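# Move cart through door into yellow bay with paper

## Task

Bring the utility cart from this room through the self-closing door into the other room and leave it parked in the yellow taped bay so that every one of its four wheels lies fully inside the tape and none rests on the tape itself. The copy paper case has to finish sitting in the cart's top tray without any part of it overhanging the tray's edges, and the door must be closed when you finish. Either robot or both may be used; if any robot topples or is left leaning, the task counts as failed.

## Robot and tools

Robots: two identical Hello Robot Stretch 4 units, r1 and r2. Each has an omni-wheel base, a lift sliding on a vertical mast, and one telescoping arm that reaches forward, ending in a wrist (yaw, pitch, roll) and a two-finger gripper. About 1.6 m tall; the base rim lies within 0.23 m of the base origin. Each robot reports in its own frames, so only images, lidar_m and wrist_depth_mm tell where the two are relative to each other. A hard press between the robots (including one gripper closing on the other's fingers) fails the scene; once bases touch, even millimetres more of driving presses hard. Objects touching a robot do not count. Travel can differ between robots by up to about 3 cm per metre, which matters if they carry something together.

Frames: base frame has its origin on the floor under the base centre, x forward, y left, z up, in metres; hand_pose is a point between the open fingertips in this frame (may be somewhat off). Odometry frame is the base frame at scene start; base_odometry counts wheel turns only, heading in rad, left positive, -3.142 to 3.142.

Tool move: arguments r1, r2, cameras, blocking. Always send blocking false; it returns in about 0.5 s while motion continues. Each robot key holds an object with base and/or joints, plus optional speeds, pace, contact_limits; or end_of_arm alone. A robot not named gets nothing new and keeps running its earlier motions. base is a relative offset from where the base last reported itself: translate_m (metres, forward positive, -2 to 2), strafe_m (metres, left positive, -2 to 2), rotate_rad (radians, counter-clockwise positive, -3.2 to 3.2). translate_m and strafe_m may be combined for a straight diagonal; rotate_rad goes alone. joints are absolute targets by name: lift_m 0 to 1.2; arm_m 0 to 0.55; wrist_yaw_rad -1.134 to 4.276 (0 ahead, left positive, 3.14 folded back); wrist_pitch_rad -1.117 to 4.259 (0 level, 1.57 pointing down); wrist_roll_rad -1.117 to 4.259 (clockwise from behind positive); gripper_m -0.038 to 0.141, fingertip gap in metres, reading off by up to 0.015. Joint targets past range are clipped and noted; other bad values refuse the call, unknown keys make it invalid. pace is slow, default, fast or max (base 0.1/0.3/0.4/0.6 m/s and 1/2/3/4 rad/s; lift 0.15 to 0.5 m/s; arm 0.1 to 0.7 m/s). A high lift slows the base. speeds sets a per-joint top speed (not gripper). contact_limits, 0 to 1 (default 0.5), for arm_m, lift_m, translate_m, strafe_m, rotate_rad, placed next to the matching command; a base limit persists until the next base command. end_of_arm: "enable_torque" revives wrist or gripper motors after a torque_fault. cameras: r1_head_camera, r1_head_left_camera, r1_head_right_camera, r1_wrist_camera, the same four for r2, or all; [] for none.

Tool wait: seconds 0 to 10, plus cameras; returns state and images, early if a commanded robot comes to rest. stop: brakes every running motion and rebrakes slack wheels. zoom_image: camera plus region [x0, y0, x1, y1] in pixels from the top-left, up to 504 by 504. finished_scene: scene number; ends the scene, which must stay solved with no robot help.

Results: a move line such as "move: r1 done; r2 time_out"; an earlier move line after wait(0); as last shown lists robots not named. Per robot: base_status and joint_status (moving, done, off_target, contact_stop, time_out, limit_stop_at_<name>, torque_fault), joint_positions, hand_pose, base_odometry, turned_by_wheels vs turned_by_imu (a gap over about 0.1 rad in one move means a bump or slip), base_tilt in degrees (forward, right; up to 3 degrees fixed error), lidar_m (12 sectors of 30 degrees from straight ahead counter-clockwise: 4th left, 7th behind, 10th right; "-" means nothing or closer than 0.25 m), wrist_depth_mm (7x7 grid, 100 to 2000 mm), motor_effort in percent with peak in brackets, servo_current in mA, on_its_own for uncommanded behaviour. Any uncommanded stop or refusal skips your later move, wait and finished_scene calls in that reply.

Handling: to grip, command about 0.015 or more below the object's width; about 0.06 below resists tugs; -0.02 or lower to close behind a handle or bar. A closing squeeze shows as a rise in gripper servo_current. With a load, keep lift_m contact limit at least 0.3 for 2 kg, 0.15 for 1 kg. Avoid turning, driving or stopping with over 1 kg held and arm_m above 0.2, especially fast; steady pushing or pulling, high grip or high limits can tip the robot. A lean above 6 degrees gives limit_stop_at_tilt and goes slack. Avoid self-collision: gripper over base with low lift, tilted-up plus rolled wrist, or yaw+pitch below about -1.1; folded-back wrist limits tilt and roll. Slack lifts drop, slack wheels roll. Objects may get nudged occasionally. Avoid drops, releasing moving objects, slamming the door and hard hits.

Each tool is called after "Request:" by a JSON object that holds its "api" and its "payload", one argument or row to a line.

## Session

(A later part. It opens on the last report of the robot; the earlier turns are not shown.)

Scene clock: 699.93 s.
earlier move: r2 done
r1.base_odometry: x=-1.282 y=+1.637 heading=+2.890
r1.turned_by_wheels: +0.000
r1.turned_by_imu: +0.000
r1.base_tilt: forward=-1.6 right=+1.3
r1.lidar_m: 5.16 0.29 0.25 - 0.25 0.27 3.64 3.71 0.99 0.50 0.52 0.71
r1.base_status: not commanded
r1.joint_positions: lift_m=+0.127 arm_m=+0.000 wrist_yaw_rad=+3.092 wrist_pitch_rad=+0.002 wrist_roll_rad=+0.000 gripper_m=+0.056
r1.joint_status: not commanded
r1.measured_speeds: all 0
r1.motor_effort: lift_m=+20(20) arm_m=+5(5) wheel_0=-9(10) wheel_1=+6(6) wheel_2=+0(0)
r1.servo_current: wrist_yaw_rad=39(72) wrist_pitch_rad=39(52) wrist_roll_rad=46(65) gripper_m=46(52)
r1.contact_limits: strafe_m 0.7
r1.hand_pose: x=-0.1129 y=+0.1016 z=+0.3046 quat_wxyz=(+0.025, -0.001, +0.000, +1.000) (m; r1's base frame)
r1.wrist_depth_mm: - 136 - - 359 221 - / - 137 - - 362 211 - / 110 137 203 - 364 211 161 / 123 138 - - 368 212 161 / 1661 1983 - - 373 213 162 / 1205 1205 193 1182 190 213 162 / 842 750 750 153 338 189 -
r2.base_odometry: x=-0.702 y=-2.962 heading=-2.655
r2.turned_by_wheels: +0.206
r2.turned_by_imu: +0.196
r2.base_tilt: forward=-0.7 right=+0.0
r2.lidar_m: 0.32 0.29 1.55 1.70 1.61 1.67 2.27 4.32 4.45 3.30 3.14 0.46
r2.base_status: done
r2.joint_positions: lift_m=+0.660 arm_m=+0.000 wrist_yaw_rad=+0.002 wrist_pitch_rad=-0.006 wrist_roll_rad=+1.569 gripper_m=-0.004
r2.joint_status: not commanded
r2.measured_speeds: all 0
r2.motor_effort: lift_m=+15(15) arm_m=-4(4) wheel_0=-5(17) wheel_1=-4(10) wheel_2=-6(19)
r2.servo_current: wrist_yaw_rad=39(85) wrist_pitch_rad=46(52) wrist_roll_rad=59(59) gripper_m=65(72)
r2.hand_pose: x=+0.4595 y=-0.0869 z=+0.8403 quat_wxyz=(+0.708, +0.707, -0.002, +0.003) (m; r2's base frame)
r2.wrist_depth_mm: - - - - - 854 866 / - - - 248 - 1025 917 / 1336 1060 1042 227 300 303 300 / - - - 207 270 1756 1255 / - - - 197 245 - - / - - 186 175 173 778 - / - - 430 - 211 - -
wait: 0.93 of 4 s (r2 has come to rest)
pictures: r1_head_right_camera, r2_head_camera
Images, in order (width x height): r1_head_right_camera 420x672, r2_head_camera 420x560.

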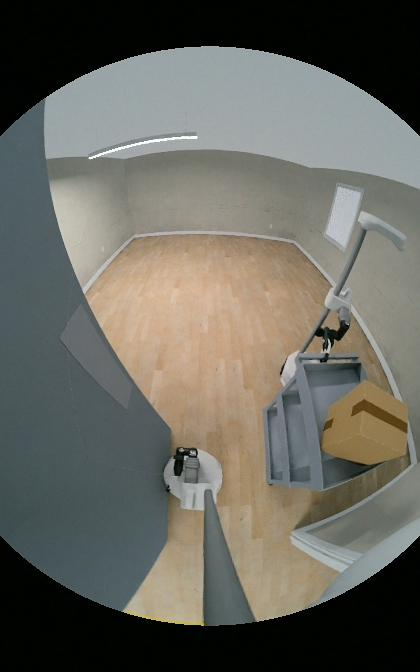

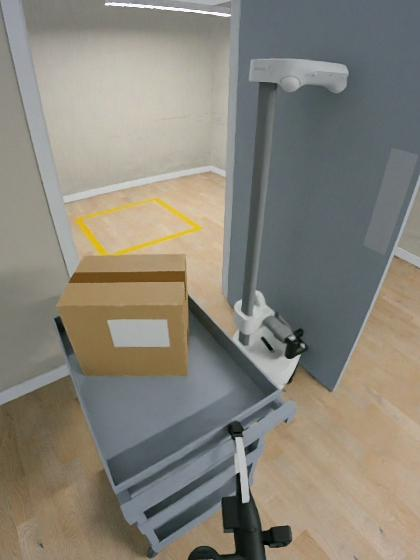

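Request:
{"api": "move", "payload": {
  "r2": {"base":{"translate_m":-0.13,"strafe_m":0.29},"pace":"slow"},
  "cameras": [],
  "blocking": false
}}

Request:
{"api": "wait", "payload": {
  "seconds": 8,
  "cameras": []
}}

Request:
{"api": "move", "payload": {
  "r2": {"base":{"rotate_rad":-0.20},"pace":"slow"},
  "cameras": [],
  "blocking": false
}}

Request:
{"api": "wait", "payload": {
  "seconds": 4,
  "cameras": ["r1_head_right_camera","r2_head_camera"]
}}

Scene clock: 730.37 s.
move: r2 moving
r1: as last shown
r1.lidar_m: 5.16 0.31 0.25 - 0.25 0.28 3.65 3.68 0.99 0.50 0.53 0.73
r1.motor_effort: lift_m=+20(20) arm_m=+5(5) wheel_0=-9(9) wheel_1=+6(6) wheel_2=+0(0)
r1.servo_current: wrist_yaw_rad=52(59) wrist_pitch_rad=39(46) wrist_roll_rad=52(52) gripper_m=52(52)
r1.contact_limits: strafe_m 0.7
r1.wrist_depth_mm: - 136 - - 359 221 - / - 137 - - 362 209 - / 110 137 203 - 366 211 161 / 123 138 - - 370 212 161 / 1661 1983 - - 370 213 162 / 1205 1205 194 1205 191 212 161 / 831 759 759 153 336 188 -
r2.base_odometry: x=-0.692 y=-2.970 heading=-2.655
r2.turned_by_wheels: +0.000
r2.turned_by_imu: +0.000
r2.base_tilt: forward=-0.7 right=+0.1
r2.lidar_m: 0.32 0.28 1.53 1.71 1.60 1.68 2.21 4.31 4.45 3.30 3.12 0.47
r2.base_status: translate_m moving; strafe_m moving
r2.joint_positions: lift_m=+0.660 arm_m=+0.000 wrist_yaw_rad=-0.002 wrist_pitch_rad=-0.006 wrist_roll_rad=+1.569 gripper_m=-0.004
r2.joint_status: not commanded
r2.measured_speeds: translate_m=-0.020 strafe_m=+0.044 rotate_rad=-0.004 lift_m=+0.000 arm_m=+0.000 wrist_yaw_rad=-0.015 wrist_pitch_rad=+0.000 wrist_roll_rad=+0.000
r2.motor_effort: lift_m=+15(15) arm_m=-3(4) wheel_0=-13(13) wheel_1=+7(8) wheel_2=+5(7)
r2.servo_current: wrist_yaw_rad=46(52) wrist_pitch_rad=46(46) wrist_roll_rad=39(52) gripper_m=65(65)
r2.hand_pose: x=+0.4592 y=-0.0879 z=+0.8403 quat_wxyz=(+0.708, +0.707, -0.003, +0.002) (m; r2's base frame)
r2.wrist_depth_mm: - - - - - - 866 / - - - 247 - 991 904 / 1808 1098 1060 281 301 303 301 / 1661 - - 206 265 1863 1229 / 1618 - - 195 245 - - / - - 183 175 172 778 - / - - 430 - 211 - -
pictures: none
No camera images: "cameras" was empty.

Scene clock: 734.33 s.
earlier move: r2 done
r1.base_odometry: x=-1.282 y=+1.637 heading=+2.890
r1.turned_by_wheels: +0.000
r1.turned_by_imu: +0.000
r1.base_tilt: forward=-1.6 right=+1.3
r1.lidar_m: 5.16 0.29 0.25 - 0.25 0.27 3.64 3.69 1.00 0.56 0.67 3.63
r1.base_status: not commanded
r1.joint_positions: lift_m=+0.127 arm_m=+0.000 wrist_yaw_rad=+3.092 wrist_pitch_rad=+0.002 wrist_roll_rad=+0.000 gripper_m=+0.056
r1.joint_status: not commanded
r1.measured_speeds: all 0
r1.motor_effort: lift_m=+20(20) arm_m=+5(5) wheel_0=-9(10) wheel_1=+6(6) wheel_2=+0(0)
r1.servo_current: wrist_yaw_rad=52(78) wrist_pitch_rad=39(52) wrist_roll_rad=46(72) gripper_m=39(52)
r1.contact_limits: strafe_m 0.7
r1.hand_pose: x=-0.1129 y=+0.1016 z=+0.3046 quat_wxyz=(+0.025, -0.001, +0.000, +1.000) (m; r1's base frame)
r1.wrist_depth_mm: - 137 - - 359 221 - / - 137 - - 362 210 - / 110 138 203 - 362 211 161 / 123 138 - - 368 211 161 / 1661 1921 - - 368 213 162 / 1182 1205 194 1160 191 213 162 / 842 750 750 153 336 189 -
r2.base_odometry: x=-0.451 y=-3.157 heading=-2.654
r2.turned_by_wheels: +0.001
r2.turned_by_imu: +0.000
r2.base_tilt: forward=-0.7 right=+0.1
r2.lidar_m: 0.37 0.41 1.49 1.40 1.30 1.36 1.83 4.34 4.50 3.62 3.41 0.45
r2.base_status: done
r2.joint_positions: lift_m=+0.660 arm_m=+0.000 wrist_yaw_rad=-0.003 wrist_pitch_rad=-0.006 wrist_roll_rad=+1.569 gripper_m=-0.004
r2.joint_status: not commanded
r2.measured_speeds: all 0
r2.motor_effort: lift_m=+15(15) arm_m=-4(4) wheel_0=-4(18) wheel_1=+5(9) wheel_2=+6(9)
r2.servo_current: wrist_yaw_rad=39(65) wrist_pitch_rad=52(52) wrist_roll_rad=52(59) gripper_m=65(72)
r2.hand_pose: x=+0.4590 y=-0.0883 z=+0.8403 quat_wxyz=(+0.708, +0.707, -0.003, +0.001) (m; r2's base frame)
r2.wrist_depth_mm: 1336 - - 183 242 245 946 / 1983 1229 1182 239 240 245 265 / - - - 238 237 1808 - / 1618 - 564 236 236 820 - / - - 469 196 234 820 - / - - 187 176 171 809 - / - - 564 - 229 - -
wait: 3.97 of 8 s (r2 has come to rest)
pictures: none
No camera images: "cameras" was empty.

Scene clock: 734.83 s.
move: r2 moving
r1: as last shown
r1.lidar_m: 5.15 0.28 0.25 - 0.25 0.28 3.62 3.71 0.98 0.56 0.63 3.59
r1.servo_current: wrist_yaw_rad=46(78) wrist_pitch_rad=46(52) wrist_roll_rad=39(72) gripper_m=46(46)
r1.contact_limits: strafe_m 0.7
r1.wrist_depth_mm: - 137 - - 364 221 - / - 137 - - 362 209 - / 109 137 204 - 368 211 161 / 123 138 - - 368 213 161 / 1708 1921 - - 370 213 161 / 1182 1205 193 1182 191 213 161 / 866 750 759 154 338 189 -
r2.base_odometry: x=-0.452 y=-3.157 heading=-2.775
r2.turned_by_wheels: -0.121
r2.turned_by_imu: -0.118
r2.base_tilt: forward=-0.7 right=+0.1
r2.lidar_m: 0.37 0.37 1.45 1.45 1.30 1.32 1.64 3.29 4.37 3.80 3.43 0.46
r2.base_status: rotate_rad moving
r2.joint_positions: lift_m=+0.660 arm_m=+0.000 wrist_yaw_rad=+0.012 wrist_pitch_rad=-0.006 wrist_roll_rad=+1.569 gripper_m=-0.004
r2.joint_status: not commanded
r2.measured_speeds: translate_m=+0.001 strafe_m=+0.002 rotate_rad=-0.418 lift_m=+0.000 arm_m=+0.000 wrist_yaw_rad=+0.000 wrist_pitch_rad=+0.000 wrist_roll_rad=+0.000
r2.motor_effort: lift_m=+15(15) arm_m=-4(4) wheel_0=+11(15) wheel_1=+6(9) wheel_2=+16(17)
r2.servo_current: wrist_yaw_rad=85(85) wrist_pitch_rad=46(52) wrist_roll_rad=33(59) gripper_m=59(65)
r2.hand_pose: x=+0.4603 y=-0.0840 z=+0.8403 quat_wxyz=(+0.708, +0.707, +0.002, +0.006) (m; r2's base frame)
r2.wrist_depth_mm: - - - 200 - 1138 976 / - 1229 1205 227 258 260 258 / 1921 1921 - 248 250 1708 1160 / - - - 242 244 831 - / 1618 - 492 213 238 809 - / - - 187 178 171 798 - / - - 512 - 225 - -
pictures: none
No camera images: "cameras" was empty.

Scene clock: 735.50 s.
earlier move: r2 done
r1.base_odometry: x=-1.282 y=+1.637 heading=+2.890
r1.turned_by_wheels: +0.000
r1.turned_by_imu: +0.000
r1.base_tilt: forward=-1.6 right=+1.2
r1.lidar_m: 5.17 0.29 0.25 - 0.25 0.26 3.66 3.69 1.01 0.56 0.63 3.59
r1.base_status: not commanded
r1.joint_positions: lift_m=+0.127 arm_m=+0.000 wrist_yaw_rad=+3.092 wrist_pitch_rad=+0.002 wrist_roll_rad=+0.000 gripper_m=+0.056
r1.joint_status: not commanded
r1.measured_speeds: all 0
r1.motor_effort: lift_m=+20(20) arm_m=+5(5) wheel_0=-9(10) wheel_1=+6(6) wheel_2=+0(0)
r1.servo_current: wrist_yaw_rad=33(78) wrist_pitch_rad=46(52) wrist_roll_rad=26(72) gripper_m=33(46)
r1.contact_limits: strafe_m 0.7
r1.hand_pose: x=-0.1129 y=+0.1016 z=+0.3046 quat_wxyz=(+0.025, -0.001, +0.000, +1.000) (m; r1's base frame)
r1.wrist_depth_mm: - 137 - - 359 221 - / - 137 - - 362 209 - / 109 138 204 - 364 211 160 / 123 138 - - 368 212 161 / 1708 1921 - - 370 213 162 / 1182 1229 193 1160 191 213 162 / 842 741 750 153 338 189 -
r2.base_odometry: x=-0.451 y=-3.157 heading=-2.853
r2.turned_by_wheels: -0.077
r2.turned_by_imu: -0.075
r2.base_tilt: forward=-0.7 right=+0.0
r2.lidar_m: 0.33 0.31 1.44 1.49 1.31 1.30 1.59 2.84 4.35 3.91 3.44 0.45
r2.base_status: done
r2.joint_positions: lift_m=+0.660 arm_m=+0.000 wrist_yaw_rad=+0.005 wrist_pitch_rad=-0.006 wrist_roll_rad=+1.569 gripper_m=-0.004
r2.joint_status: not commanded
r2.measured_speeds: all 0
r2.motor_effort: lift_m=+15(15) arm_m=-4(4) wheel_0=+7(15) wheel_1=+5(9) wheel_2=+3(17)
r2.servo_current: wrist_yaw_rad=52(85) wrist_pitch_rad=46(52) wrist_roll_rad=59(59) gripper_m=65(72)
r2.hand_pose: x=+0.4597 y=-0.0860 z=+0.8403 quat_wxyz=(+0.708, +0.707, -0.001, +0.004) (m; r2's base frame)
r2.wrist_depth_mm: - - - 230 - - 1098 / - - - 233 283 1098 1042 / - 1255 - 266 273 1118 392 / - - - 250 258 1708 539 / - - 640 237 242 809 - / 1618 - 187 178 171 798 - / - - 459 - 217 - -
wait: 0.67 of 4 s (r2 has come to rest)
pictures: r1_head_right_camera, r2_head_camera
Images, in order (width x height): r1_head_right_camera 420x672, r2_head_camera 420x560.

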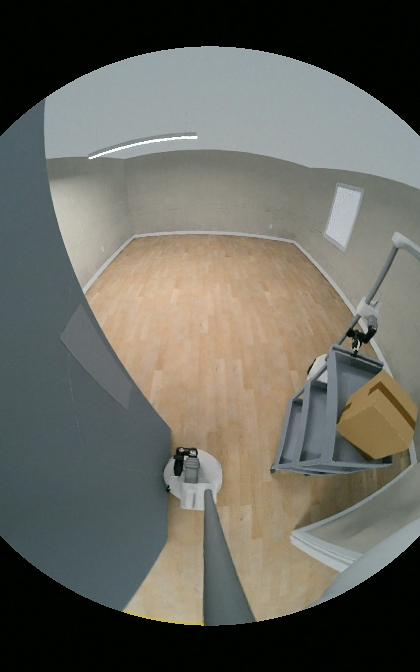

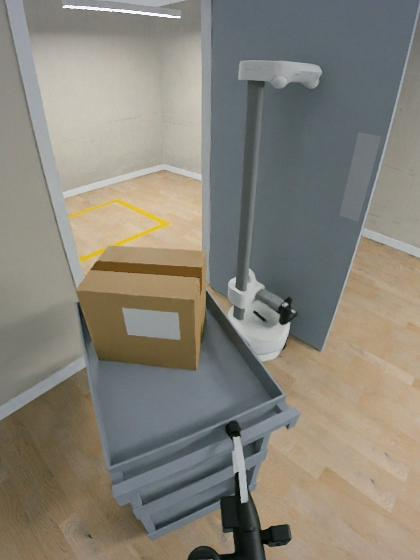

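Request:
{"api": "move", "payload": {
  "r2": {"base":{"translate_m":-0.04,"strafe_m":0.19},"pace":"slow"},
  "cameras": [],
  "blocking": false
}}

Request:
{"api": "wait", "payload": {
  "seconds": 8,
  "cameras": []
}}

Request:
{"api": "move", "payload": {
  "r2": {"base":{"rotate_rad":-0.14},"pace":"slow"},
  "cameras": [],
  "blocking": false
}}

Request:
{"api": "wait", "payload": {
  "seconds": 4,
  "cameras": []
}}

Request:
{"api": "move", "payload": {
  "r2": {"base":{"translate_m":0.28,"strafe_m":0.11},"pace":"slow","contact_limits":{"translate_m":0.3}},
  "cameras": ["r1_head_right_camera","r2_head_camera"],
  "blocking": false
}}

Request:
{"api": "wait", "payload": {
  "seconds": 8,
  "cameras": ["r1_head_right_camera","r2_head_camera"]
}}

Scene clock: 745.17 s.
move: r2 moving
r1: as last shown
r1.base_tilt: forward=-1.6 right=+1.3
r1.lidar_m: 5.15 0.28 0.25 - 0.25 0.25 3.62 3.71 1.00 0.56 0.62 3.60
r1.servo_current: wrist_yaw_rad=46(52) wrist_pitch_rad=39(46) wrist_roll_rad=52(72) gripper_m=39(46)
r1.contact_limits: strafe_m 0.7
r1.wrist_depth_mm: - 137 - - 359 221 - / - 137 - - 364 210 - / 109 138 204 - 364 211 161 / 123 138 - - 368 212 162 / 1708 1921 - - 370 213 162 / 1182 1229 194 1182 191 212 162 / 854 759 750 153 332 188 -
r2.base_odometry: x=-0.445 y=-3.169 heading=-2.853
r2.turned_by_wheels: +0.000
r2.turned_by_imu: +0.001
r2.base_tilt: forward=-0.7 right=+0.1
r2.lidar_m: 0.33 0.31 1.47 1.51 1.30 1.29 1.56 2.79 4.38 3.94 3.45 0.47
r2.base_status: translate_m moving; strafe_m moving
r2.joint_positions: lift_m=+0.660 arm_m=+0.000 wrist_yaw_rad=+0.002 wrist_pitch_rad=-0.006 wrist_roll_rad=+1.569 gripper_m=-0.004
r2.joint_status: not commanded
r2.measured_speeds: translate_m=-0.011 strafe_m=+0.051 rotate_rad=-0.004 lift_m=+0.000 arm_m=+0.000 wrist_yaw_rad=-0.023 wrist_pitch_rad=+0.000 wrist_roll_rad=+0.000
r2.motor_effort: lift_m=+15(15) arm_m=-4(4) wheel_0=-7(10) wheel_1=+8(8) wheel_2=+7(8)
r2.servo_current: wrist_yaw_rad=46(59) wrist_pitch_rad=52(59) wrist_roll_rad=52(59) gripper_m=59(72)
r2.hand_pose: x=+0.4595 y=-0.0869 z=+0.8403 quat_wxyz=(+0.708, +0.707, -0.002, +0.003) (m; r2's base frame)
r2.wrist_depth_mm: - - 1205 231 - - 1160 / - - - 236 285 1118 1042 / - 1255 1255 266 273 301 298 / - - - 251 258 1708 544 / - - 647 218 243 820 - / 1661 - 187 178 172 778 - / - - 459 - 216 - -
pictures: none
No camera images: "cameras" was empty.

Scene clock: 747.83 s.
earlier move: r2 done
r1.base_odometry: x=-1.282 y=+1.637 heading=+2.890
r1.turned_by_wheels: +0.000
r1.turned_by_imu: +0.000
r1.base_tilt: forward=-1.6 right=+1.3
r1.lidar_m: 5.16 0.30 0.25 - 0.25 0.28 3.64 3.68 0.96 0.61 0.69 3.58
r1.base_status: not commanded
r1.joint_positions: lift_m=+0.127 arm_m=+0.000 wrist_yaw_rad=+3.092 wrist_pitch_rad=+0.002 wrist_roll_rad=+0.000 gripper_m=+0.056
r1.joint_status: not commanded
r1.measured_speeds: all 0
r1.motor_effort: lift_m=+20(20) arm_m=+5(5) wheel_0=-9(10) wheel_1=+5(6) wheel_2=+0(0)
r1.servo_current: wrist_yaw_rad=59(65) wrist_pitch_rad=39(52) wrist_roll_rad=46(72) gripper_m=39(46)
r1.contact_limits: strafe_m 0.7
r1.hand_pose: x=-0.1129 y=+0.1016 z=+0.3046 quat_wxyz=(+0.025, -0.001, +0.000, +1.000) (m; r1's base frame)
r1.wrist_depth_mm: - 137 - - 359 221 - / - 137 - - 359 210 - / 109 137 204 - 366 211 161 / 123 138 - - 368 211 161 / 1756 1921 - - 370 212 162 / 1182 1182 193 1182 191 212 161 / 866 750 759 154 336 189 -
r2.base_odometry: x=-0.359 y=-3.328 heading=-2.853
r2.turned_by_wheels: +0.000
r2.turned_by_imu: -0.001
r2.base_tilt: forward=-0.7 right=+0.1
r2.lidar_m: 0.36 0.39 1.36 1.29 1.14 1.13 1.34 2.40 4.45 4.15 3.61 0.44
r2.base_status: done
r2.joint_positions: lift_m=+0.660 arm_m=+0.000 wrist_yaw_rad=-0.008 wrist_pitch_rad=-0.006 wrist_roll_rad=+1.569 gripper_m=-0.004
r2.joint_status: not commanded
r2.measured_speeds: all 0
r2.motor_effort: lift_m=+15(15) arm_m=-4(4) wheel_0=-5(18) wheel_1=+4(8) wheel_2=+1(8)
r2.servo_current: wrist_yaw_rad=59(65) wrist_pitch_rad=39(59) wrist_roll_rad=46(59) gripper_m=59(72)
r2.hand_pose: x=+0.4586 y=-0.0896 z=+0.8403 quat_wxyz=(+0.708, +0.707, -0.005, +0.000) (m; r2's base frame)
r2.wrist_depth_mm: - - - 196 256 1160 1078 / - 1397 - 239 253 257 255 / - 1308 1308 244 244 1308 530 / - - 654 239 239 809 - / 1618 - 473 196 234 820 - / - - 187 176 172 798 - / - - 525 - 224 - -
wait: 2.67 of 8 s (r2 has come to rest)
pictures: none
No camera images: "cameras" was empty.

Scene clock: 748.33 s.
move: r2 moving
r1: as last shown
r1.lidar_m: 5.17 0.28 0.25 - 0.25 0.28 3.63 3.67 0.98 0.61 0.68 3.59
r1.motor_effort: lift_m=+20(20) arm_m=+5(5) wheel_0=-9(10) wheel_1=+6(6) wheel_2=+0(0)
r1.servo_current: wrist_yaw_rad=46(59) wrist_pitch_rad=33(52) wrist_roll_rad=52(65) gripper_m=39(46)
r1.contact_limits: strafe_m 0.7
r1.wrist_depth_mm: - 137 - - 359 221 - / - 137 - - 366 211 - / 109 137 204 - 366 211 161 / 123 138 - - 368 212 161 / 1708 1983 - - 373 213 162 / 1182 1205 194 1205 191 212 162 / 854 750 768 153 334 189 -
r2.base_odometry: x=-0.359 y=-3.328 heading=-2.960
r2.turned_by_wheels: -0.107
r2.turned_by_imu: -0.104
r2.base_tilt: forward=-0.7 right=+0.0
r2.lidar_m: 0.33 0.35 1.33 1.39 1.15 1.14 1.29 2.07 4.45 4.41 3.62 0.46
r2.base_status: rotate_rad moving
r2.joint_positions: lift_m=+0.660 arm_m=+0.000 wrist_yaw_rad=+0.010 wrist_pitch_rad=-0.006 wrist_roll_rad=+1.569 gripper_m=-0.004
r2.joint_status: not commanded
r2.measured_speeds: translate_m=+0.000 strafe_m=-0.001 rotate_rad=-0.261 lift_m=+0.000 arm_m=+0.000 wrist_yaw_rad=+0.006 wrist_pitch_rad=+0.000 wrist_roll_rad=+0.000
r2.motor_effort: lift_m=+15(15) arm_m=-4(4) wheel_0=+12(12) wheel_1=+5(10) wheel_2=+12(14)
r2.servo_current: wrist_yaw_rad=59(59) wrist_pitch_rad=46(59) wrist_roll_rad=46(52) gripper_m=59(65)
r2.hand_pose: x=+0.4602 y=-0.0844 z=+0.8403 quat_wxyz=(+0.708, +0.707, +0.001, +0.006) (m; r2's base frame)
r2.wrist_depth_mm: - - - 207 - 1160 1138 / - - - 229 264 267 266 / - 1336 1336 252 253 1281 - / - - - 244 245 820 - / - - 512 208 239 820 - / 1618 - 185 178 172 798 - / - - 500 - 223 - -
pictures: none
No camera images: "cameras" was empty.

Scene clock: 748.87 s.
earlier move: r2 done
r1.base_odometry: x=-1.282 y=+1.637 heading=+2.890
r1.turned_by_wheels: +0.000
r1.turned_by_imu: +0.000
r1.base_tilt: forward=-1.6 right=+1.3
r1.lidar_m: 5.16 0.29 0.25 - 0.25 0.26 3.64 3.67 1.00 0.61 0.70 3.60
r1.base_status: not commanded
r1.joint_positions: lift_m=+0.127 arm_m=+0.000 wrist_yaw_rad=+3.092 wrist_pitch_rad=+0.002 wrist_roll_rad=+0.000 gripper_m=+0.056
r1.joint_status: not commanded
r1.measured_speeds: all 0
r1.motor_effort: lift_m=+20(20) arm_m=+5(5) wheel_0=-9(10) wheel_1=+6(6) wheel_2=+0(0)
r1.servo_current: wrist_yaw_rad=39(59) wrist_pitch_rad=39(52) wrist_roll_rad=52(65) gripper_m=46(46)
r1.contact_limits: strafe_m 0.7
r1.hand_pose: x=-0.1129 y=+0.1016 z=+0.3046 quat_wxyz=(+0.025, -0.001, +0.000, +1.000) (m; r1's base frame)
r1.wrist_depth_mm: - 137 - - 357 221 - / - 137 - - 362 209 - / 109 137 204 - 366 211 161 / 123 138 - - 368 213 161 / 1661 1983 - - 370 212 162 / 1182 1229 195 1182 191 213 162 / 854 750 750 153 334 189 -
r2.base_odometry: x=-0.359 y=-3.328 heading=-2.992
r2.turned_by_wheels: -0.031
r2.turned_by_imu: -0.030
r2.base_tilt: forward=-0.7 right=+0.1
r2.lidar_m: 0.34 0.33 1.33 1.45 1.16 1.13 1.29 1.98 4.45 4.53 3.63 0.46
r2.base_status: done
r2.joint_positions: lift_m=+0.660 arm_m=+0.000 wrist_yaw_rad=+0.008 wrist_pitch_rad=-0.006 wrist_roll_rad=+1.569 gripper_m=-0.004
r2.joint_status: not commanded
r2.measured_speeds: all 0
r2.motor_effort: lift_m=+15(15) arm_m=-4(4) wheel_0=+5(12) wheel_1=+4(10) wheel_2=+7(15)
r2.servo_current: wrist_yaw_rad=59(65) wrist_pitch_rad=52(59) wrist_roll_rad=52(52) gripper_m=59(65)
r2.hand_pose: x=+0.4600 y=-0.0851 z=+0.8403 quat_wxyz=(+0.708, +0.707, +0.001, +0.005) (m; r2's base frame)
r2.wrist_depth_mm: - - 1336 224 - - 1229 / 1537 - - 217 277 279 279 / - 1366 1308 259 268 1255 410 / - - - 249 253 1308 - / - - 585 238 241 831 - / 1618 - 189 178 172 778 - / - - 469 - 220 - -
wait: 0.53 of 4 s (r2 has come to rest)
pictures: none
No camera images: "cameras" was empty.

Scene clock: 749.37 s.
move: r2 moving
r1: as last shown
r1.lidar_m: 5.17 0.30 0.25 - 0.25 0.26 3.62 3.70 0.97 0.59 0.67 3.62
r1.motor_effort: lift_m=+20(20) arm_m=+5(5) wheel_0=-9(9) wheel_1=+6(6) wheel_2=+0(0)
r1.servo_current: wrist_yaw_rad=52(52) wrist_pitch_rad=46(52) wrist_roll_rad=59(59) gripper_m=39(46)
r1.contact_limits: strafe_m 0.7
r1.wrist_depth_mm: - 137 - - 359 221 - / - 137 - - 364 211 - / 109 138 204 - 364 211 161 / 123 138 - - 370 213 161 / 1708 - - - 373 213 162 / 1205 1182 193 1182 191 213 162 / 842 759 750 153 338 187 -
r2.base_odometry: x=-0.370 y=-3.334 heading=-2.992
r2.turned_by_wheels: +0.000
r2.turned_by_imu: +0.000
r2.base_tilt: forward=-0.7 right=+0.1
r2.lidar_m: 0.34 0.32 1.33 1.47 1.14 1.15 1.25 1.99 4.45 4.47 3.64 0.47
r2.base_status: translate_m moving; strafe_m moving
r2.joint_positions: lift_m=+0.660 arm_m=+0.000 wrist_yaw_rad=+0.001 wrist_pitch_rad=-0.006 wrist_roll_rad=+1.569 gripper_m=-0.004
r2.joint_status: not commanded
r2.measured_speeds: translate_m=+0.049 strafe_m=+0.018 rotate_rad=-0.002 lift_m=+0.000 arm_m=+0.000 wrist_yaw_rad=-0.021 wrist_pitch_rad=+0.000 wrist_roll_rad=+0.000
r2.motor_effort: lift_m=+15(15) arm_m=-4(4) wheel_0=+4(9) wheel_1=+9(9) wheel_2=-12(12)
r2.servo_current: wrist_yaw_rad=52(59) wrist_pitch_rad=46(52) wrist_roll_rad=46(59) gripper_m=59(65)
r2.contact_limits: translate_m 0.3
r2.hand_pose: x=+0.4594 y=-0.0870 z=+0.8403 quat_wxyz=(+0.708, +0.707, -0.002, +0.003) (m; r2's base frame)
r2.wrist_depth_mm: - - 1336 229 - - 1205 / - - - 236 282 282 285 / - 1308 - 262 266 1229 1118 / - 1397 1397 250 255 1281 - / - - 615 236 242 820 - / 1576 - 185 176 182 778 - / - - 469 - 217 - -
pictures: r1_head_right_camera, r2_head_camera
Images, in order (width x height): r1_head_right_camera 420x672, r2_head_camera 420x560.

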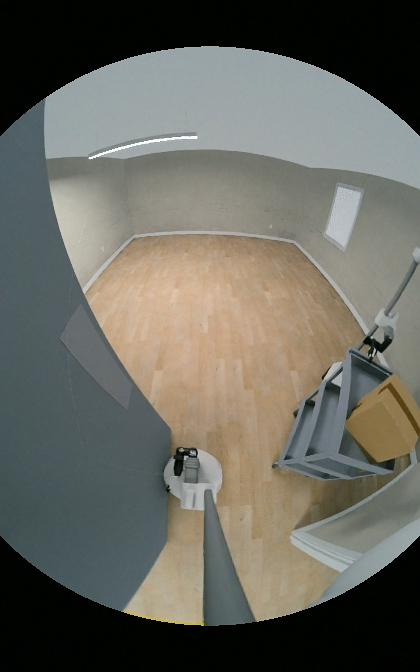

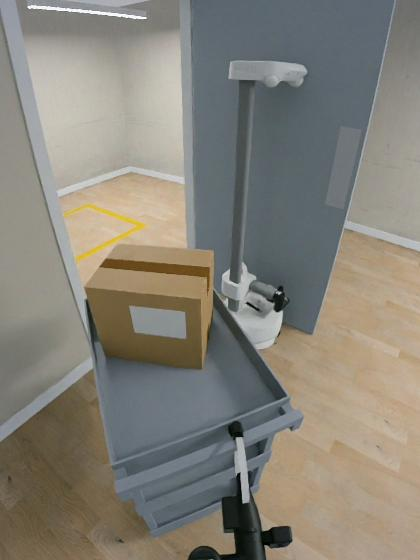

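Scene clock: 753.10 s.
earlier move: r2 done
r1.base_odometry: x=-1.282 y=+1.637 heading=+2.890
r1.turned_by_wheels: +0.000
r1.turned_by_imu: +0.000
r1.base_tilt: forward=-1.6 right=+1.3
r1.lidar_m: 5.17 0.28 0.25 - 0.25 0.27 3.63 3.72 0.62 0.62 0.75 3.60
r1.base_status: not commanded
r1.joint_positions: lift_m=+0.127 arm_m=+0.000 wrist_yaw_rad=+3.092 wrist_pitch_rad=+0.002 wrist_roll_rad=+0.000 gripper_m=+0.056
r1.joint_status: not commanded
r1.measured_speeds: all 0
r1.motor_effort: lift_m=+20(20) arm_m=+5(5) wheel_0=-9(10) wheel_1=+6(6) wheel_2=+0(0)
r1.servo_current: wrist_yaw_rad=52(78) wrist_pitch_rad=39(52) wrist_roll_rad=39(78) gripper_m=39(46)
r1.contact_limits: strafe_m 0.7
r1.hand_pose: x=-0.1129 y=+0.1016 z=+0.3046 quat_wxyz=(+0.025, -0.001, +0.000, +1.000) (m; r1's base frame)
r1.wrist_depth_mm: - 137 - - 359 221 - / - 137 - - 362 210 - / 109 138 203 - 366 211 161 / 123 138 - - 370 213 162 / 1661 1921 - - 373 213 162 / 1205 1205 194 1205 191 213 162 / 854 750 759 153 338 189 -
r2.base_odometry: x=-0.619 y=-3.479 heading=-2.991
r2.turned_by_wheels: +0.000
r2.turned_by_imu: +0.001
r2.base_tilt: forward=-0.7 right=+0.0
r2.lidar_m: 0.30 0.27 1.08 1.20 1.30 1.28 1.42 2.20 4.72 4.33 3.48 0.48
r2.base_status: done
r2.joint_positions: lift_m=+0.660 arm_m=+0.000 wrist_yaw_rad=+0.000 wrist_pitch_rad=-0.006 wrist_roll_rad=+1.569 gripper_m=-0.004
r2.joint_status: not commanded
r2.measured_speeds: all 0
r2.motor_effort: lift_m=+15(15) arm_m=+4(4) wheel_0=+8(14) wheel_1=+4(9) wheel_2=-5(18)
r2.servo_current: wrist_yaw_rad=52(65) wrist_pitch_rad=52(52) wrist_roll_rad=46(65) gripper_m=59(65)
r2.contact_limits: translate_m 0.3
r2.hand_pose: x=+0.4593 y=-0.0873 z=+0.8403 quat_wxyz=(+0.708, +0.707, -0.002, +0.002) (m; r2's base frame)
r2.wrist_depth_mm: - - - - - 1042 904 / 1025 - - 252 - 1098 917 / 1499 1098 1078 286 301 309 307 / - - - 210 270 1708 1229 / 1618 - - 191 247 1863 - / - - 187 176 173 768 - / - - 430 - 203 - -
wait: 3.73 of 8 s (r2 has come to rest)
pictures: r1_head_right_camera, r2_head_camera
Images, in order (width x height): r1_head_right_camera 420x672, r2_head_camera 420x560.

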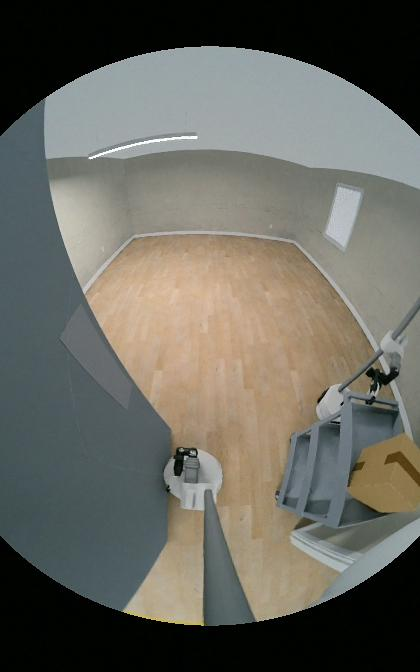

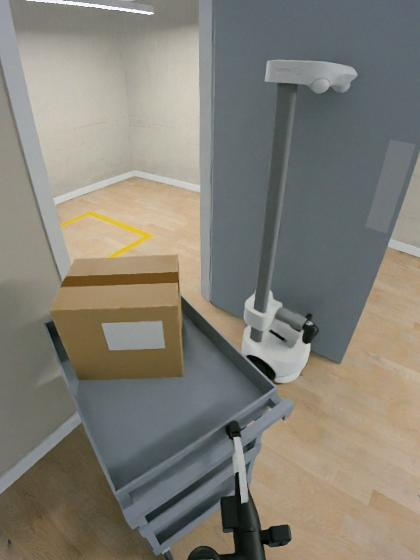

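Request:
{"api": "move", "payload": {
  "r2": {"base":{"translate_m":-0.38,"strafe_m":0.08},"pace":"slow"},
  "cameras": [],
  "blocking": false
}}

Request:
{"api": "wait", "payload": {
  "seconds": 8,
  "cameras": ["r1_head_right_camera","r2_head_camera"]
}}

Scene clock: 766.00 s.
move: r2 moving
r1: as last shown
r1.base_tilt: forward=-1.5 right=+1.3
r1.lidar_m: 5.16 0.30 0.25 - 0.25 0.27 3.64 3.69 0.63 0.61 0.76 3.58
r1.motor_effort: lift_m=+20(20) arm_m=+5(5) wheel_0=-10(10) wheel_1=+6(6) wheel_2=+0(0)
r1.servo_current: wrist_yaw_rad=39(65) wrist_pitch_rad=46(46) wrist_roll_rad=33(65) gripper_m=46(46)
r1.contact_limits: strafe_m 0.7
r1.wrist_depth_mm: - 137 - - 359 221 - / - 137 - - 364 210 - / 109 137 203 - 364 211 162 / 123 138 - - 370 213 161 / 1708 1983 - - 370 213 162 / 1205 1205 193 1205 190 213 162 / 866 750 750 154 338 189 -
r2.base_odometry: x=-0.607 y=-3.479 heading=-2.992
r2.turned_by_wheels: +0.000
r2.turned_by_imu: +0.000
r2.base_tilt: forward=-0.7 right=+0.1
r2.lidar_m: 0.32 0.28 1.10 1.22 1.28 1.26 1.39 2.23 4.70 4.35 3.51 0.49
r2.base_status: translate_m moving; strafe_m moving
r2.joint_positions: lift_m=+0.660 arm_m=+0.000 wrist_yaw_rad=+0.002 wrist_pitch_rad=-0.006 wrist_roll_rad=+1.569 gripper_m=-0.004
r2.joint_status: not commanded
r2.measured_speeds: translate_m=-0.049 strafe_m=+0.009 rotate_rad=-0.001 lift_m=+0.000 arm_m=+0.000 wrist_yaw_rad=+0.000 wrist_pitch_rad=+0.000 wrist_roll_rad=+0.000
r2.motor_effort: lift_m=+15(15) arm_m=+4(4) wheel_0=-9(9) wheel_1=-6(7) wheel_2=+10(12)
r2.servo_current: wrist_yaw_rad=59(59) wrist_pitch_rad=52(52) wrist_roll_rad=46(65) gripper_m=59(65)
r2.hand_pose: x=+0.4594 y=-0.0869 z=+0.8403 quat_wxyz=(+0.708, +0.707, -0.002, +0.003) (m; r2's base frame)
r2.wrist_depth_mm: - - - - - 1008 904 / 1042 - - 254 - 1098 931 / 1464 1098 1078 229 303 307 306 / - - - 208 268 1708 1308 / 1537 - - 201 242 1921 - / - - 185 175 173 788 - / - - 430 - 210 - -
pictures: none
No camera images: "cameras" was empty.

Scene clock: 770.63 s.
earlier move: r2 done
r1.base_odometry: x=-1.282 y=+1.637 heading=+2.890
r1.turned_by_wheels: +0.000
r1.turned_by_imu: +0.000
r1.base_tilt: forward=-1.6 right=+1.3
r1.lidar_m: 5.16 0.30 0.25 - 0.25 0.25 3.64 3.71 0.99 0.71 0.88 3.58
r1.base_status: not commanded
r1.joint_positions: lift_m=+0.127 arm_m=+0.000 wrist_yaw_rad=+3.092 wrist_pitch_rad=+0.002 wrist_roll_rad=+0.000 gripper_m=+0.056
r1.joint_status: not commanded
r1.measured_speeds: all 0
r1.motor_effort: lift_m=+20(20) arm_m=+5(5) wheel_0=-9(10) wheel_1=+6(6) wheel_2=+0(0)
r1.servo_current: wrist_yaw_rad=65(72) wrist_pitch_rad=33(52) wrist_roll_rad=39(65) gripper_m=46(52)
r1.contact_limits: strafe_m 0.7
r1.hand_pose: x=-0.1129 y=+0.1016 z=+0.3046 quat_wxyz=(+0.025, -0.001, +0.000, +1.000) (m; r1's base frame)
r1.wrist_depth_mm: - 137 - - 359 221 - / - 137 - - 364 210 - / 109 137 204 - 364 211 161 / 123 138 - - 370 213 161 / 1618 1983 - - 370 213 162 / 1205 1229 194 1182 190 212 162 / 842 750 759 154 334 189 -
r2.base_odometry: x=-0.232 y=-3.501 heading=-2.991
r2.turned_by_wheels: +0.000
r2.turned_by_imu: +0.002
r2.base_tilt: forward=-0.7 right=+0.1
r2.lidar_m: 0.39 0.37 1.26 1.19 0.96 0.92 1.05 1.65 4.52 4.74 3.82 0.45
r2.base_status: done
r2.joint_positions: lift_m=+0.660 arm_m=+0.000 wrist_yaw_rad=+0.005 wrist_pitch_rad=-0.006 wrist_roll_rad=+1.569 gripper_m=-0.004
r2.joint_status: not commanded
r2.measured_speeds: all 0
r2.motor_effort: lift_m=+15(15) arm_m=+4(4) wheel_0=-2(13) wheel_1=-5(8) wheel_2=+8(15)
r2.servo_current: wrist_yaw_rad=39(65) wrist_pitch_rad=46(59) wrist_roll_rad=39(65) gripper_m=65(72)
r2.hand_pose: x=+0.4597 y=-0.0860 z=+0.8403 quat_wxyz=(+0.708, +0.707, -0.001, +0.004) (m; r2's base frame)
r2.wrist_depth_mm: - - - 193 252 1255 1160 / - 1499 - 236 249 255 254 / - - - 243 245 1537 564 / - - 621 239 239 820 - / 1708 - 469 197 236 820 - / 1618 - 187 177 171 809 - / - - 530 - 227 - -
wait: 4.63 of 8 s (r2 has come to rest)
pictures: r1_head_right_camera, r2_head_camera
Images, in order (width x height): r1_head_right_camera 420x672, r2_head_camera 420x560.

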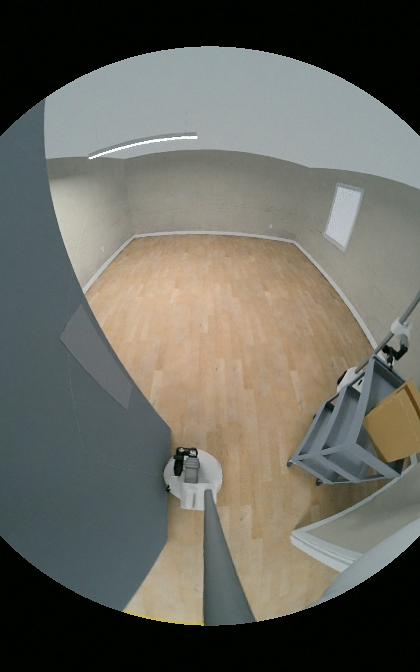

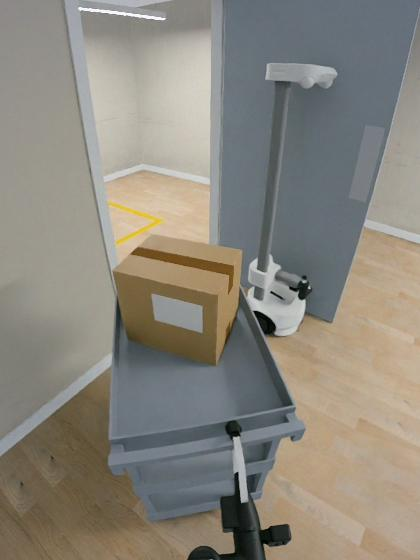

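Request:
{"api": "move", "payload": {
  "r2": {"base":{"translate_m":0.30,"strafe_m":0.08},"pace":"slow","contact_limits":{"translate_m":0.3}},
  "cameras": [],
  "blocking": false
}}

Request:
{"api": "wait", "payload": {
  "seconds": 8,
  "cameras": ["r1_head_right_camera","r2_head_camera"]
}}

Scene clock: 784.73 s.
move: r2 moving
r1: as last shown
r1.base_tilt: forward=-1.5 right=+1.2
r1.lidar_m: 5.17 0.29 0.25 - 0.25 0.27 3.64 3.69 1.01 0.72 0.86 3.60
r1.motor_effort: lift_m=+20(20) arm_m=+5(5) wheel_0=-9(9) wheel_1=+6(6) wheel_2=+0(0)
r1.servo_current: wrist_yaw_rad=46(65) wrist_pitch_rad=46(46) wrist_roll_rad=46(59) gripper_m=39(46)
r1.contact_limits: strafe_m 0.7
r1.wrist_depth_mm: - 137 - - 357 220 - / - 137 - - 362 209 - / 110 138 204 - 362 211 161 / 123 138 - - 370 212 161 / 1661 1983 - - 375 213 162 / 1182 1205 193 1182 190 212 162 / 842 750 759 153 336 189 -
r2.base_odometry: x=-0.243 y=-3.506 heading=-2.991
r2.turned_by_wheels: +0.000
r2.turned_by_imu: +0.001
r2.base_tilt: forward=-0.7 right=+0.0
r2.lidar_m: 0.38 0.39 1.26 1.21 0.97 0.93 1.08 1.64 4.54 4.74 3.84 0.44
r2.base_status: translate_m moving; strafe_m moving
r2.joint_positions: lift_m=+0.660 arm_m=+0.000 wrist_yaw_rad=+0.003 wrist_pitch_rad=-0.006 wrist_roll_rad=+1.569 gripper_m=-0.004
r2.joint_status: not commanded
r2.measured_speeds: translate_m=+0.048 strafe_m=+0.012 rotate_rad=+0.001 lift_m=+0.000 arm_m=+0.000 wrist_yaw_rad=-0.002 wrist_pitch_rad=+0.000 wrist_roll_rad=+0.000
r2.motor_effort: lift_m=+15(15) arm_m=+4(4) wheel_0=+6(8) wheel_1=+7(7) wheel_2=-9(12)
r2.servo_current: wrist_yaw_rad=59(59) wrist_pitch_rad=46(52) wrist_roll_rad=46(46) gripper_m=65(65)
r2.contact_limits: translate_m 0.3
r2.hand_pose: x=+0.4595 y=-0.0866 z=+0.8403 quat_wxyz=(+0.708, +0.707, -0.001, +0.003) (m; r2's base frame)
r2.wrist_depth_mm: - - - 195 252 1308 1229 / - 1576 - 234 252 255 255 / - 1808 - 244 246 1430 609 / - - 640 239 241 831 - / - - 477 198 236 809 - / 1576 - 187 177 171 798 - / - - 530 - - - -
pictures: none
No camera images: "cameras" was empty.

Scene clock: 788.60 s.
earlier move: r2 done
r1.base_odometry: x=-1.282 y=+1.637 heading=+2.890
r1.turned_by_wheels: +0.000
r1.turned_by_imu: +0.000
r1.base_tilt: forward=-1.6 right=+1.3
r1.lidar_m: 5.16 0.30 0.25 - 0.25 0.27 3.64 3.68 0.60 0.61 0.93 3.62
r1.base_status: not commanded
r1.joint_positions: lift_m=+0.127 arm_m=+0.000 wrist_yaw_rad=+3.092 wrist_pitch_rad=+0.002 wrist_roll_rad=+0.000 gripper_m=+0.056
r1.joint_status: not commanded
r1.measured_speeds: all 0
r1.motor_effort: lift_m=+20(20) arm_m=+5(5) wheel_0=-9(10) wheel_1=+6(6) wheel_2=+0(0)
r1.servo_current: wrist_yaw_rad=52(72) wrist_pitch_rad=39(52) wrist_roll_rad=39(72) gripper_m=39(52)
r1.contact_limits: strafe_m 0.7
r1.hand_pose: x=-0.1129 y=+0.1016 z=+0.3046 quat_wxyz=(+0.025, -0.001, +0.000, +1.000) (m; r1's base frame)
r1.wrist_depth_mm: - 137 - - 357 220 - / - 137 - - 362 210 - / 109 138 204 - 364 211 161 / 123 138 - - 368 212 161 / 1661 1983 - - 370 213 162 / 1182 1205 193 1182 191 213 162 / 854 759 759 154 338 189 -
r2.base_odometry: x=-0.516 y=-3.625 heading=-2.991
r2.turned_by_wheels: +0.000
r2.turned_by_imu: +0.001
r2.base_tilt: forward=-0.7 right=+0.0
r2.lidar_m: 0.36 0.35 1.02 1.13 1.13 1.12 1.27 1.97 4.79 4.51 3.66 0.48
r2.base_status: done
r2.joint_positions: lift_m=+0.660 arm_m=+0.000 wrist_yaw_rad=-0.001 wrist_pitch_rad=-0.006 wrist_roll_rad=+1.569 gripper_m=-0.004
r2.joint_status: not commanded
r2.measured_speeds: all 0
r2.motor_effort: lift_m=+15(15) arm_m=+4(4) wheel_0=+6(11) wheel_1=+6(9) wheel_2=-6(16)
r2.servo_current: wrist_yaw_rad=39(65) wrist_pitch_rad=46(59) wrist_roll_rad=52(59) gripper_m=65(72)
r2.contact_limits: translate_m 0.3
r2.hand_pose: x=+0.4592 y=-0.0877 z=+0.8403 quat_wxyz=(+0.708, +0.707, -0.003, +0.002) (m; r2's base frame)
r2.wrist_depth_mm: - - - 206 - 1138 991 / 1576 1182 1098 233 264 265 264 / 1983 - - 250 252 1537 1160 / 1618 - 668 243 246 842 - / - - 508 202 238 820 - / - - 187 178 171 798 - / - - 504 - 224 - -
wait: 3.87 of 8 s (r2 has come to rest)
pictures: r1_head_right_camera, r2_head_camera
Images, in order (width x height): r1_head_right_camera 420x672, r2_head_camera 420x560.

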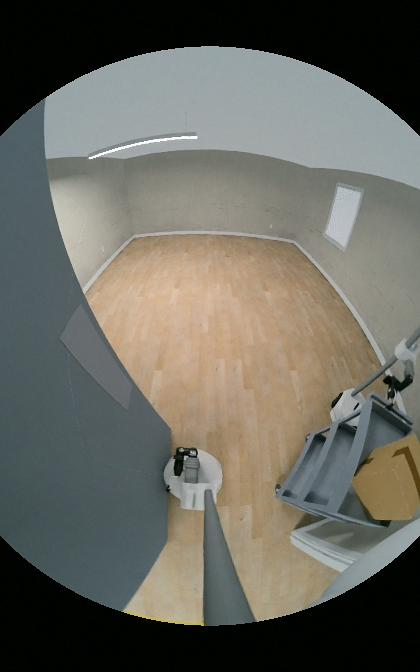

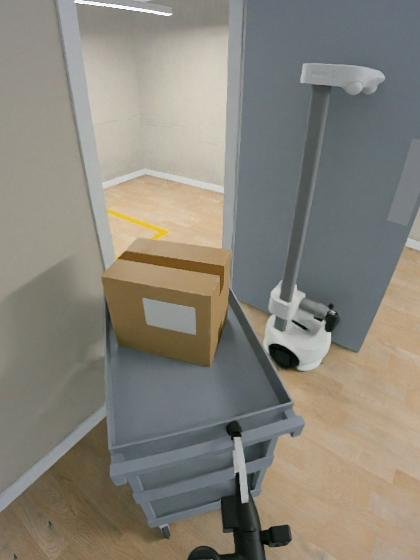

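Request:
{"api": "move", "payload": {
  "r2": {"base":{"translate_m":0.06,"strafe_m":0.12},"pace":"slow","contact_limits":{"translate_m":0.3}},
  "cameras": [],
  "blocking": false
}}

Request:
{"api": "wait", "payload": {
  "seconds": 8,
  "cameras": []
}}

Request:
{"api": "move", "payload": {
  "r2": {"base":{"translate_m":0.22,"strafe_m":0.075},"pace":"slow","contact_limits":{"translate_m":0.3}},
  "cameras": [],
  "blocking": false
}}

Request:
{"api": "wait", "payload": {
  "seconds": 8,
  "cameras": ["r1_head_right_camera","r2_head_camera"]
}}

Scene clock: 802.93 s.
move: r2 moving
r1: as last shown
r1.lidar_m: 5.16 0.30 0.25 - 0.25 0.25 3.63 3.70 0.62 0.62 0.92 3.57
r1.servo_current: wrist_yaw_rad=46(59) wrist_pitch_rad=46(52) wrist_roll_rad=65(65) gripper_m=39(46)
r1.contact_limits: strafe_m 0.7
r1.wrist_depth_mm: - 137 - - 359 221 - / - 137 - - 364 210 - / 109 138 204 - 366 211 161 / 123 138 - - 368 213 161 / 1756 1983 - - 370 213 162 / 1205 1182 193 1182 191 213 162 / 854 759 750 153 338 189 -
r2.base_odometry: x=-0.520 y=-3.636 heading=-2.991
r2.turned_by_wheels: -0.001
r2.turned_by_imu: +0.000
r2.base_tilt: forward=-0.7 right=+0.1
r2.lidar_m: 0.34 0.38 0.98 1.09 1.13 1.12 1.24 1.97 4.81 4.50 3.67 0.45
r2.base_status: translate_m moving; strafe_m moving
r2.joint_positions: lift_m=+0.660 arm_m=+0.000 wrist_yaw_rad=-0.001 wrist_pitch_rad=-0.006 wrist_roll_rad=+1.569 gripper_m=-0.004
r2.joint_status: not commanded
r2.measured_speeds: translate_m=+0.022 strafe_m=+0.043 rotate_rad=+0.000 lift_m=+0.000 arm_m=+0.000 wrist_yaw_rad=-0.001 wrist_pitch_rad=+0.000 wrist_roll_rad=+0.000
r2.motor_effort: lift_m=+15(15) arm_m=+4(4) wheel_0=-4(6) wheel_1=+8(9) wheel_2=-10(11)
r2.servo_current: wrist_yaw_rad=46(52) wrist_pitch_rad=46(52) wrist_roll_rad=39(59) gripper_m=72(72)
r2.contact_limits: translate_m 0.3
r2.hand_pose: x=+0.4592 y=-0.0877 z=+0.8403 quat_wxyz=(+0.708, +0.707, -0.003, +0.002) (m; r2's base frame)
r2.wrist_depth_mm: - - - 208 - 1138 976 / 1464 1160 1160 235 266 267 265 / - - - 251 253 1576 1255 / 1661 - - 244 247 809 - / - - 517 198 237 820 - / - - 185 177 171 788 - / - - 500 - 223 - -
pictures: none
No camera images: "cameras" was empty.

Scene clock: 805.07 s.
earlier move: r2 done
r1.base_odometry: x=-1.282 y=+1.637 heading=+2.890
r1.turned_by_wheels: +0.000
r1.turned_by_imu: +0.000
r1.base_tilt: forward=-1.6 right=+1.2
r1.lidar_m: 5.15 0.29 0.25 - 0.25 0.28 3.63 3.70 0.64 0.68 1.37 3.57
r1.base_status: not commanded
r1.joint_positions: lift_m=+0.127 arm_m=+0.000 wrist_yaw_rad=+3.092 wrist_pitch_rad=+0.002 wrist_roll_rad=+0.000 gripper_m=+0.056
r1.joint_status: not commanded
r1.measured_speeds: all 0
r1.motor_effort: lift_m=+20(20) arm_m=+5(5) wheel_0=-9(10) wheel_1=+6(6) wheel_2=+0(0)
r1.servo_current: wrist_yaw_rad=46(65) wrist_pitch_rad=46(52) wrist_roll_rad=33(65) gripper_m=39(46)
r1.contact_limits: strafe_m 0.7
r1.hand_pose: x=-0.1129 y=+0.1016 z=+0.3046 quat_wxyz=(+0.025, -0.001, +0.000, +1.000) (m; r1's base frame)
r1.wrist_depth_mm: - 137 - - 362 221 - / - 137 - - 362 209 - / 110 138 204 - 366 211 161 / 123 138 - - 370 212 161 / 1708 1983 - - 370 213 162 / 1182 1182 194 1205 190 212 162 / 854 750 759 153 336 188 -
r2.base_odometry: x=-0.557 y=-3.752 heading=-2.991
r2.turned_by_wheels: +0.000
r2.turned_by_imu: +0.000
r2.base_tilt: forward=-0.7 right=+0.0
r2.lidar_m: 0.36 0.38 0.86 0.97 1.11 1.09 1.24 1.88 4.91 4.57 3.66 0.43
r2.base_status: done
r2.joint_positions: lift_m=+0.660 arm_m=+0.000 wrist_yaw_rad=-0.004 wrist_pitch_rad=-0.006 wrist_roll_rad=+1.569 gripper_m=-0.004
r2.joint_status: not commanded
r2.measured_speeds: all 0
r2.motor_effort: lift_m=+15(15) arm_m=+4(4) wheel_0=-7(13) wheel_1=+4(9) wheel_2=-6(12)
r2.servo_current: wrist_yaw_rad=46(59) wrist_pitch_rad=39(52) wrist_roll_rad=46(65) gripper_m=65(72)
r2.contact_limits: translate_m 0.3
r2.hand_pose: x=+0.4589 y=-0.0886 z=+0.8403 quat_wxyz=(+0.708, +0.707, -0.004, +0.001) (m; r2's base frame)
r2.wrist_depth_mm: - 1118 1098 196 256 1042 976 / - - - 239 253 258 258 / 1808 - - 245 246 1576 609 / 1576 - 640 239 240 831 - / - - 473 195 236 820 - / - - 188 177 172 809 - / - - 525 - 226 - -
wait: 2.13 of 8 s (r2 has come to rest)
pictures: none
No camera images: "cameras" was empty.

Scene clock: 805.57 s.
move: r2 moving
r1: as last shown
r1.base_tilt: forward=-1.6 right=+1.3
r1.lidar_m: 5.16 0.29 0.25 - 0.25 0.27 3.64 3.72 0.64 0.66 1.36 3.59
r1.servo_current: wrist_yaw_rad=46(65) wrist_pitch_rad=39(46) wrist_roll_rad=46(59) gripper_m=39(46)
r1.contact_limits: strafe_m 0.7
r1.wrist_depth_mm: - 137 - - 359 221 - / - 137 - - 364 210 - / 110 138 204 - 366 211 161 / 123 138 - - 366 212 162 / 1708 1983 - - 368 213 162 / 1205 1205 194 1182 191 213 162 / 854 750 759 154 338 189 -
r2.base_odometry: x=-0.569 y=-3.758 heading=-2.991
r2.turned_by_wheels: +0.000
r2.turned_by_imu: +0.000
r2.base_tilt: forward=-0.7 right=+0.1
r2.lidar_m: 0.36 0.39 0.87 0.96 1.14 1.11 1.23 1.91 4.94 4.52 3.68 0.45
r2.base_status: translate_m moving; strafe_m moving
r2.joint_positions: lift_m=+0.660 arm_m=+0.000 wrist_yaw_rad=-0.004 wrist_pitch_rad=-0.006 wrist_roll_rad=+1.569 gripper_m=-0.004
r2.joint_status: not commanded
r2.measured_speeds: translate_m=+0.048 strafe_m=+0.017 rotate_rad=+0.002 lift_m=+0.000 arm_m=+0.000 wrist_yaw_rad=+0.000 wrist_pitch_rad=+0.000 wrist_roll_rad=+0.000
r2.motor_effort: lift_m=+15(15) arm_m=+4(4) wheel_0=+9(9) wheel_1=+9(9) wheel_2=-12(13)
r2.servo_current: wrist_yaw_rad=59(65) wrist_pitch_rad=46(46) wrist_roll_rad=39(52) gripper_m=65(65)
r2.contact_limits: translate_m 0.3
r2.hand_pose: x=+0.4589 y=-0.0886 z=+0.8403 quat_wxyz=(+0.708, +0.707, -0.004, +0.001) (m; r2's base frame)
r2.wrist_depth_mm: - 1078 1078 196 1060 1042 1008 / 1576 - - 237 254 257 256 / - - - 244 247 1576 1160 / 1537 - 647 240 240 820 - / - - 477 216 236 820 - / - - 185 177 171 788 - / - - 521 - - - -
pictures: none
No camera images: "cameras" was empty.

Scene clock: 806.80 s.
earlier move: r2 contact_stop
r1.base_odometry: x=-1.282 y=+1.637 heading=+2.890
r1.turned_by_wheels: +0.000
r1.turned_by_imu: +0.000
r1.base_tilt: forward=-1.6 right=+1.3
r1.lidar_m: 5.15 0.28 0.25 - 0.25 0.26 3.65 3.70 0.65 0.65 1.32 3.57
r1.base_status: not commanded
r1.joint_positions: lift_m=+0.127 arm_m=+0.000 wrist_yaw_rad=+3.092 wrist_pitch_rad=+0.002 wrist_roll_rad=+0.000 gripper_m=+0.056
r1.joint_status: not commanded
r1.measured_speeds: all 0
r1.motor_effort: lift_m=+20(20) arm_m=+5(5) wheel_0=-10(10) wheel_1=+6(6) wheel_2=+0(0)
r1.servo_current: wrist_yaw_rad=46(65) wrist_pitch_rad=39(52) wrist_roll_rad=46(65) gripper_m=33(46)
r1.contact_limits: strafe_m 0.7
r1.hand_pose: x=-0.1129 y=+0.1016 z=+0.3046 quat_wxyz=(+0.025, -0.001, +0.000, +1.000) (m; r1's base frame)
r1.wrist_depth_mm: - 136 - - 359 220 - / - 137 - - 362 211 - / 110 138 204 - 364 210 161 / 123 138 - - 370 213 162 / 1756 1921 - - 373 213 162 / 1205 1229 195 1182 191 213 162 / 842 750 750 153 338 189 -
r2.base_odometry: x=-0.620 y=-3.776 heading=-3.047
r2.turned_by_wheels: -0.056
r2.turned_by_imu: -0.090
r2.base_tilt: forward=-0.7 right=+0.1
r2.lidar_m: 0.34 0.33 0.82 0.89 1.20 1.15 1.24 1.76 4.95 4.81 3.70 0.45
r2.base_status: translate_m contact_stop (by the wheels' count: +0.066 of +0.220); strafe_m contact_stop (by the wheels' count: +0.015 of +0.075)
r2.joint_positions: lift_m=+0.660 arm_m=+0.000 wrist_yaw_rad=-0.003 wrist_pitch_rad=-0.006 wrist_roll_rad=+1.569 gripper_m=-0.004
r2.joint_status: not commanded
r2.measured_speeds: all 0
r2.on_its_own: the wheels are slack since a contact_stop
r2.motor_effort: lift_m=+15(15) arm_m=+4(4) wheel_0=+0(9) wheel_1=+0(9) wheel_2=+0(26)
r2.servo_current: wrist_yaw_rad=46(137) wrist_pitch_rad=52(52) wrist_roll_rad=39(59) gripper_m=59(65)
r2.contact_limits: translate_m 0.3
r2.hand_pose: x=+0.4590 y=-0.0883 z=+0.8403 quat_wxyz=(+0.708, +0.707, -0.003, +0.001) (m; r2's base frame)
r2.wrist_depth_mm: - - - 224 - 1160 931 / 1366 1118 1078 244 281 281 281 / 1863 - - 260 267 298 1255 / 1618 - - 247 253 1708 - / - - 597 201 241 798 - / - - 186 175 173 778 - / - - 466 - 216 - -
wait: 1.23 of 8 s (r2 has come to rest)
pictures: r1_head_right_camera, r2_head_camera
Images, in order (width x height): r1_head_right_camera 420x672, r2_head_camera 420x560.

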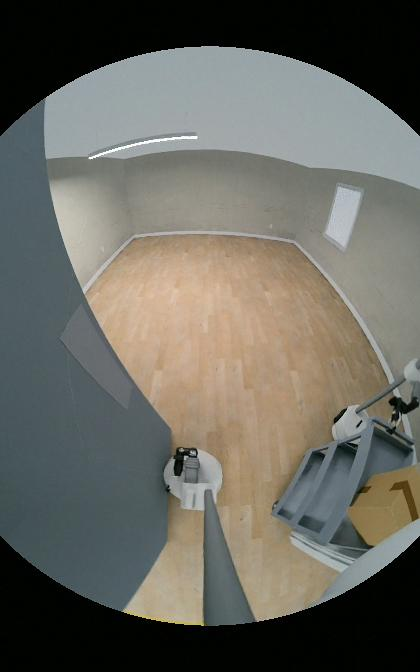

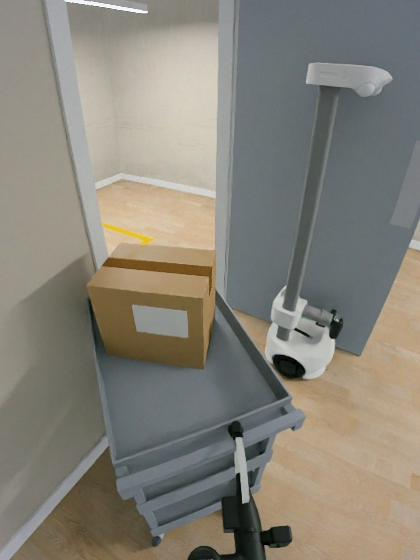

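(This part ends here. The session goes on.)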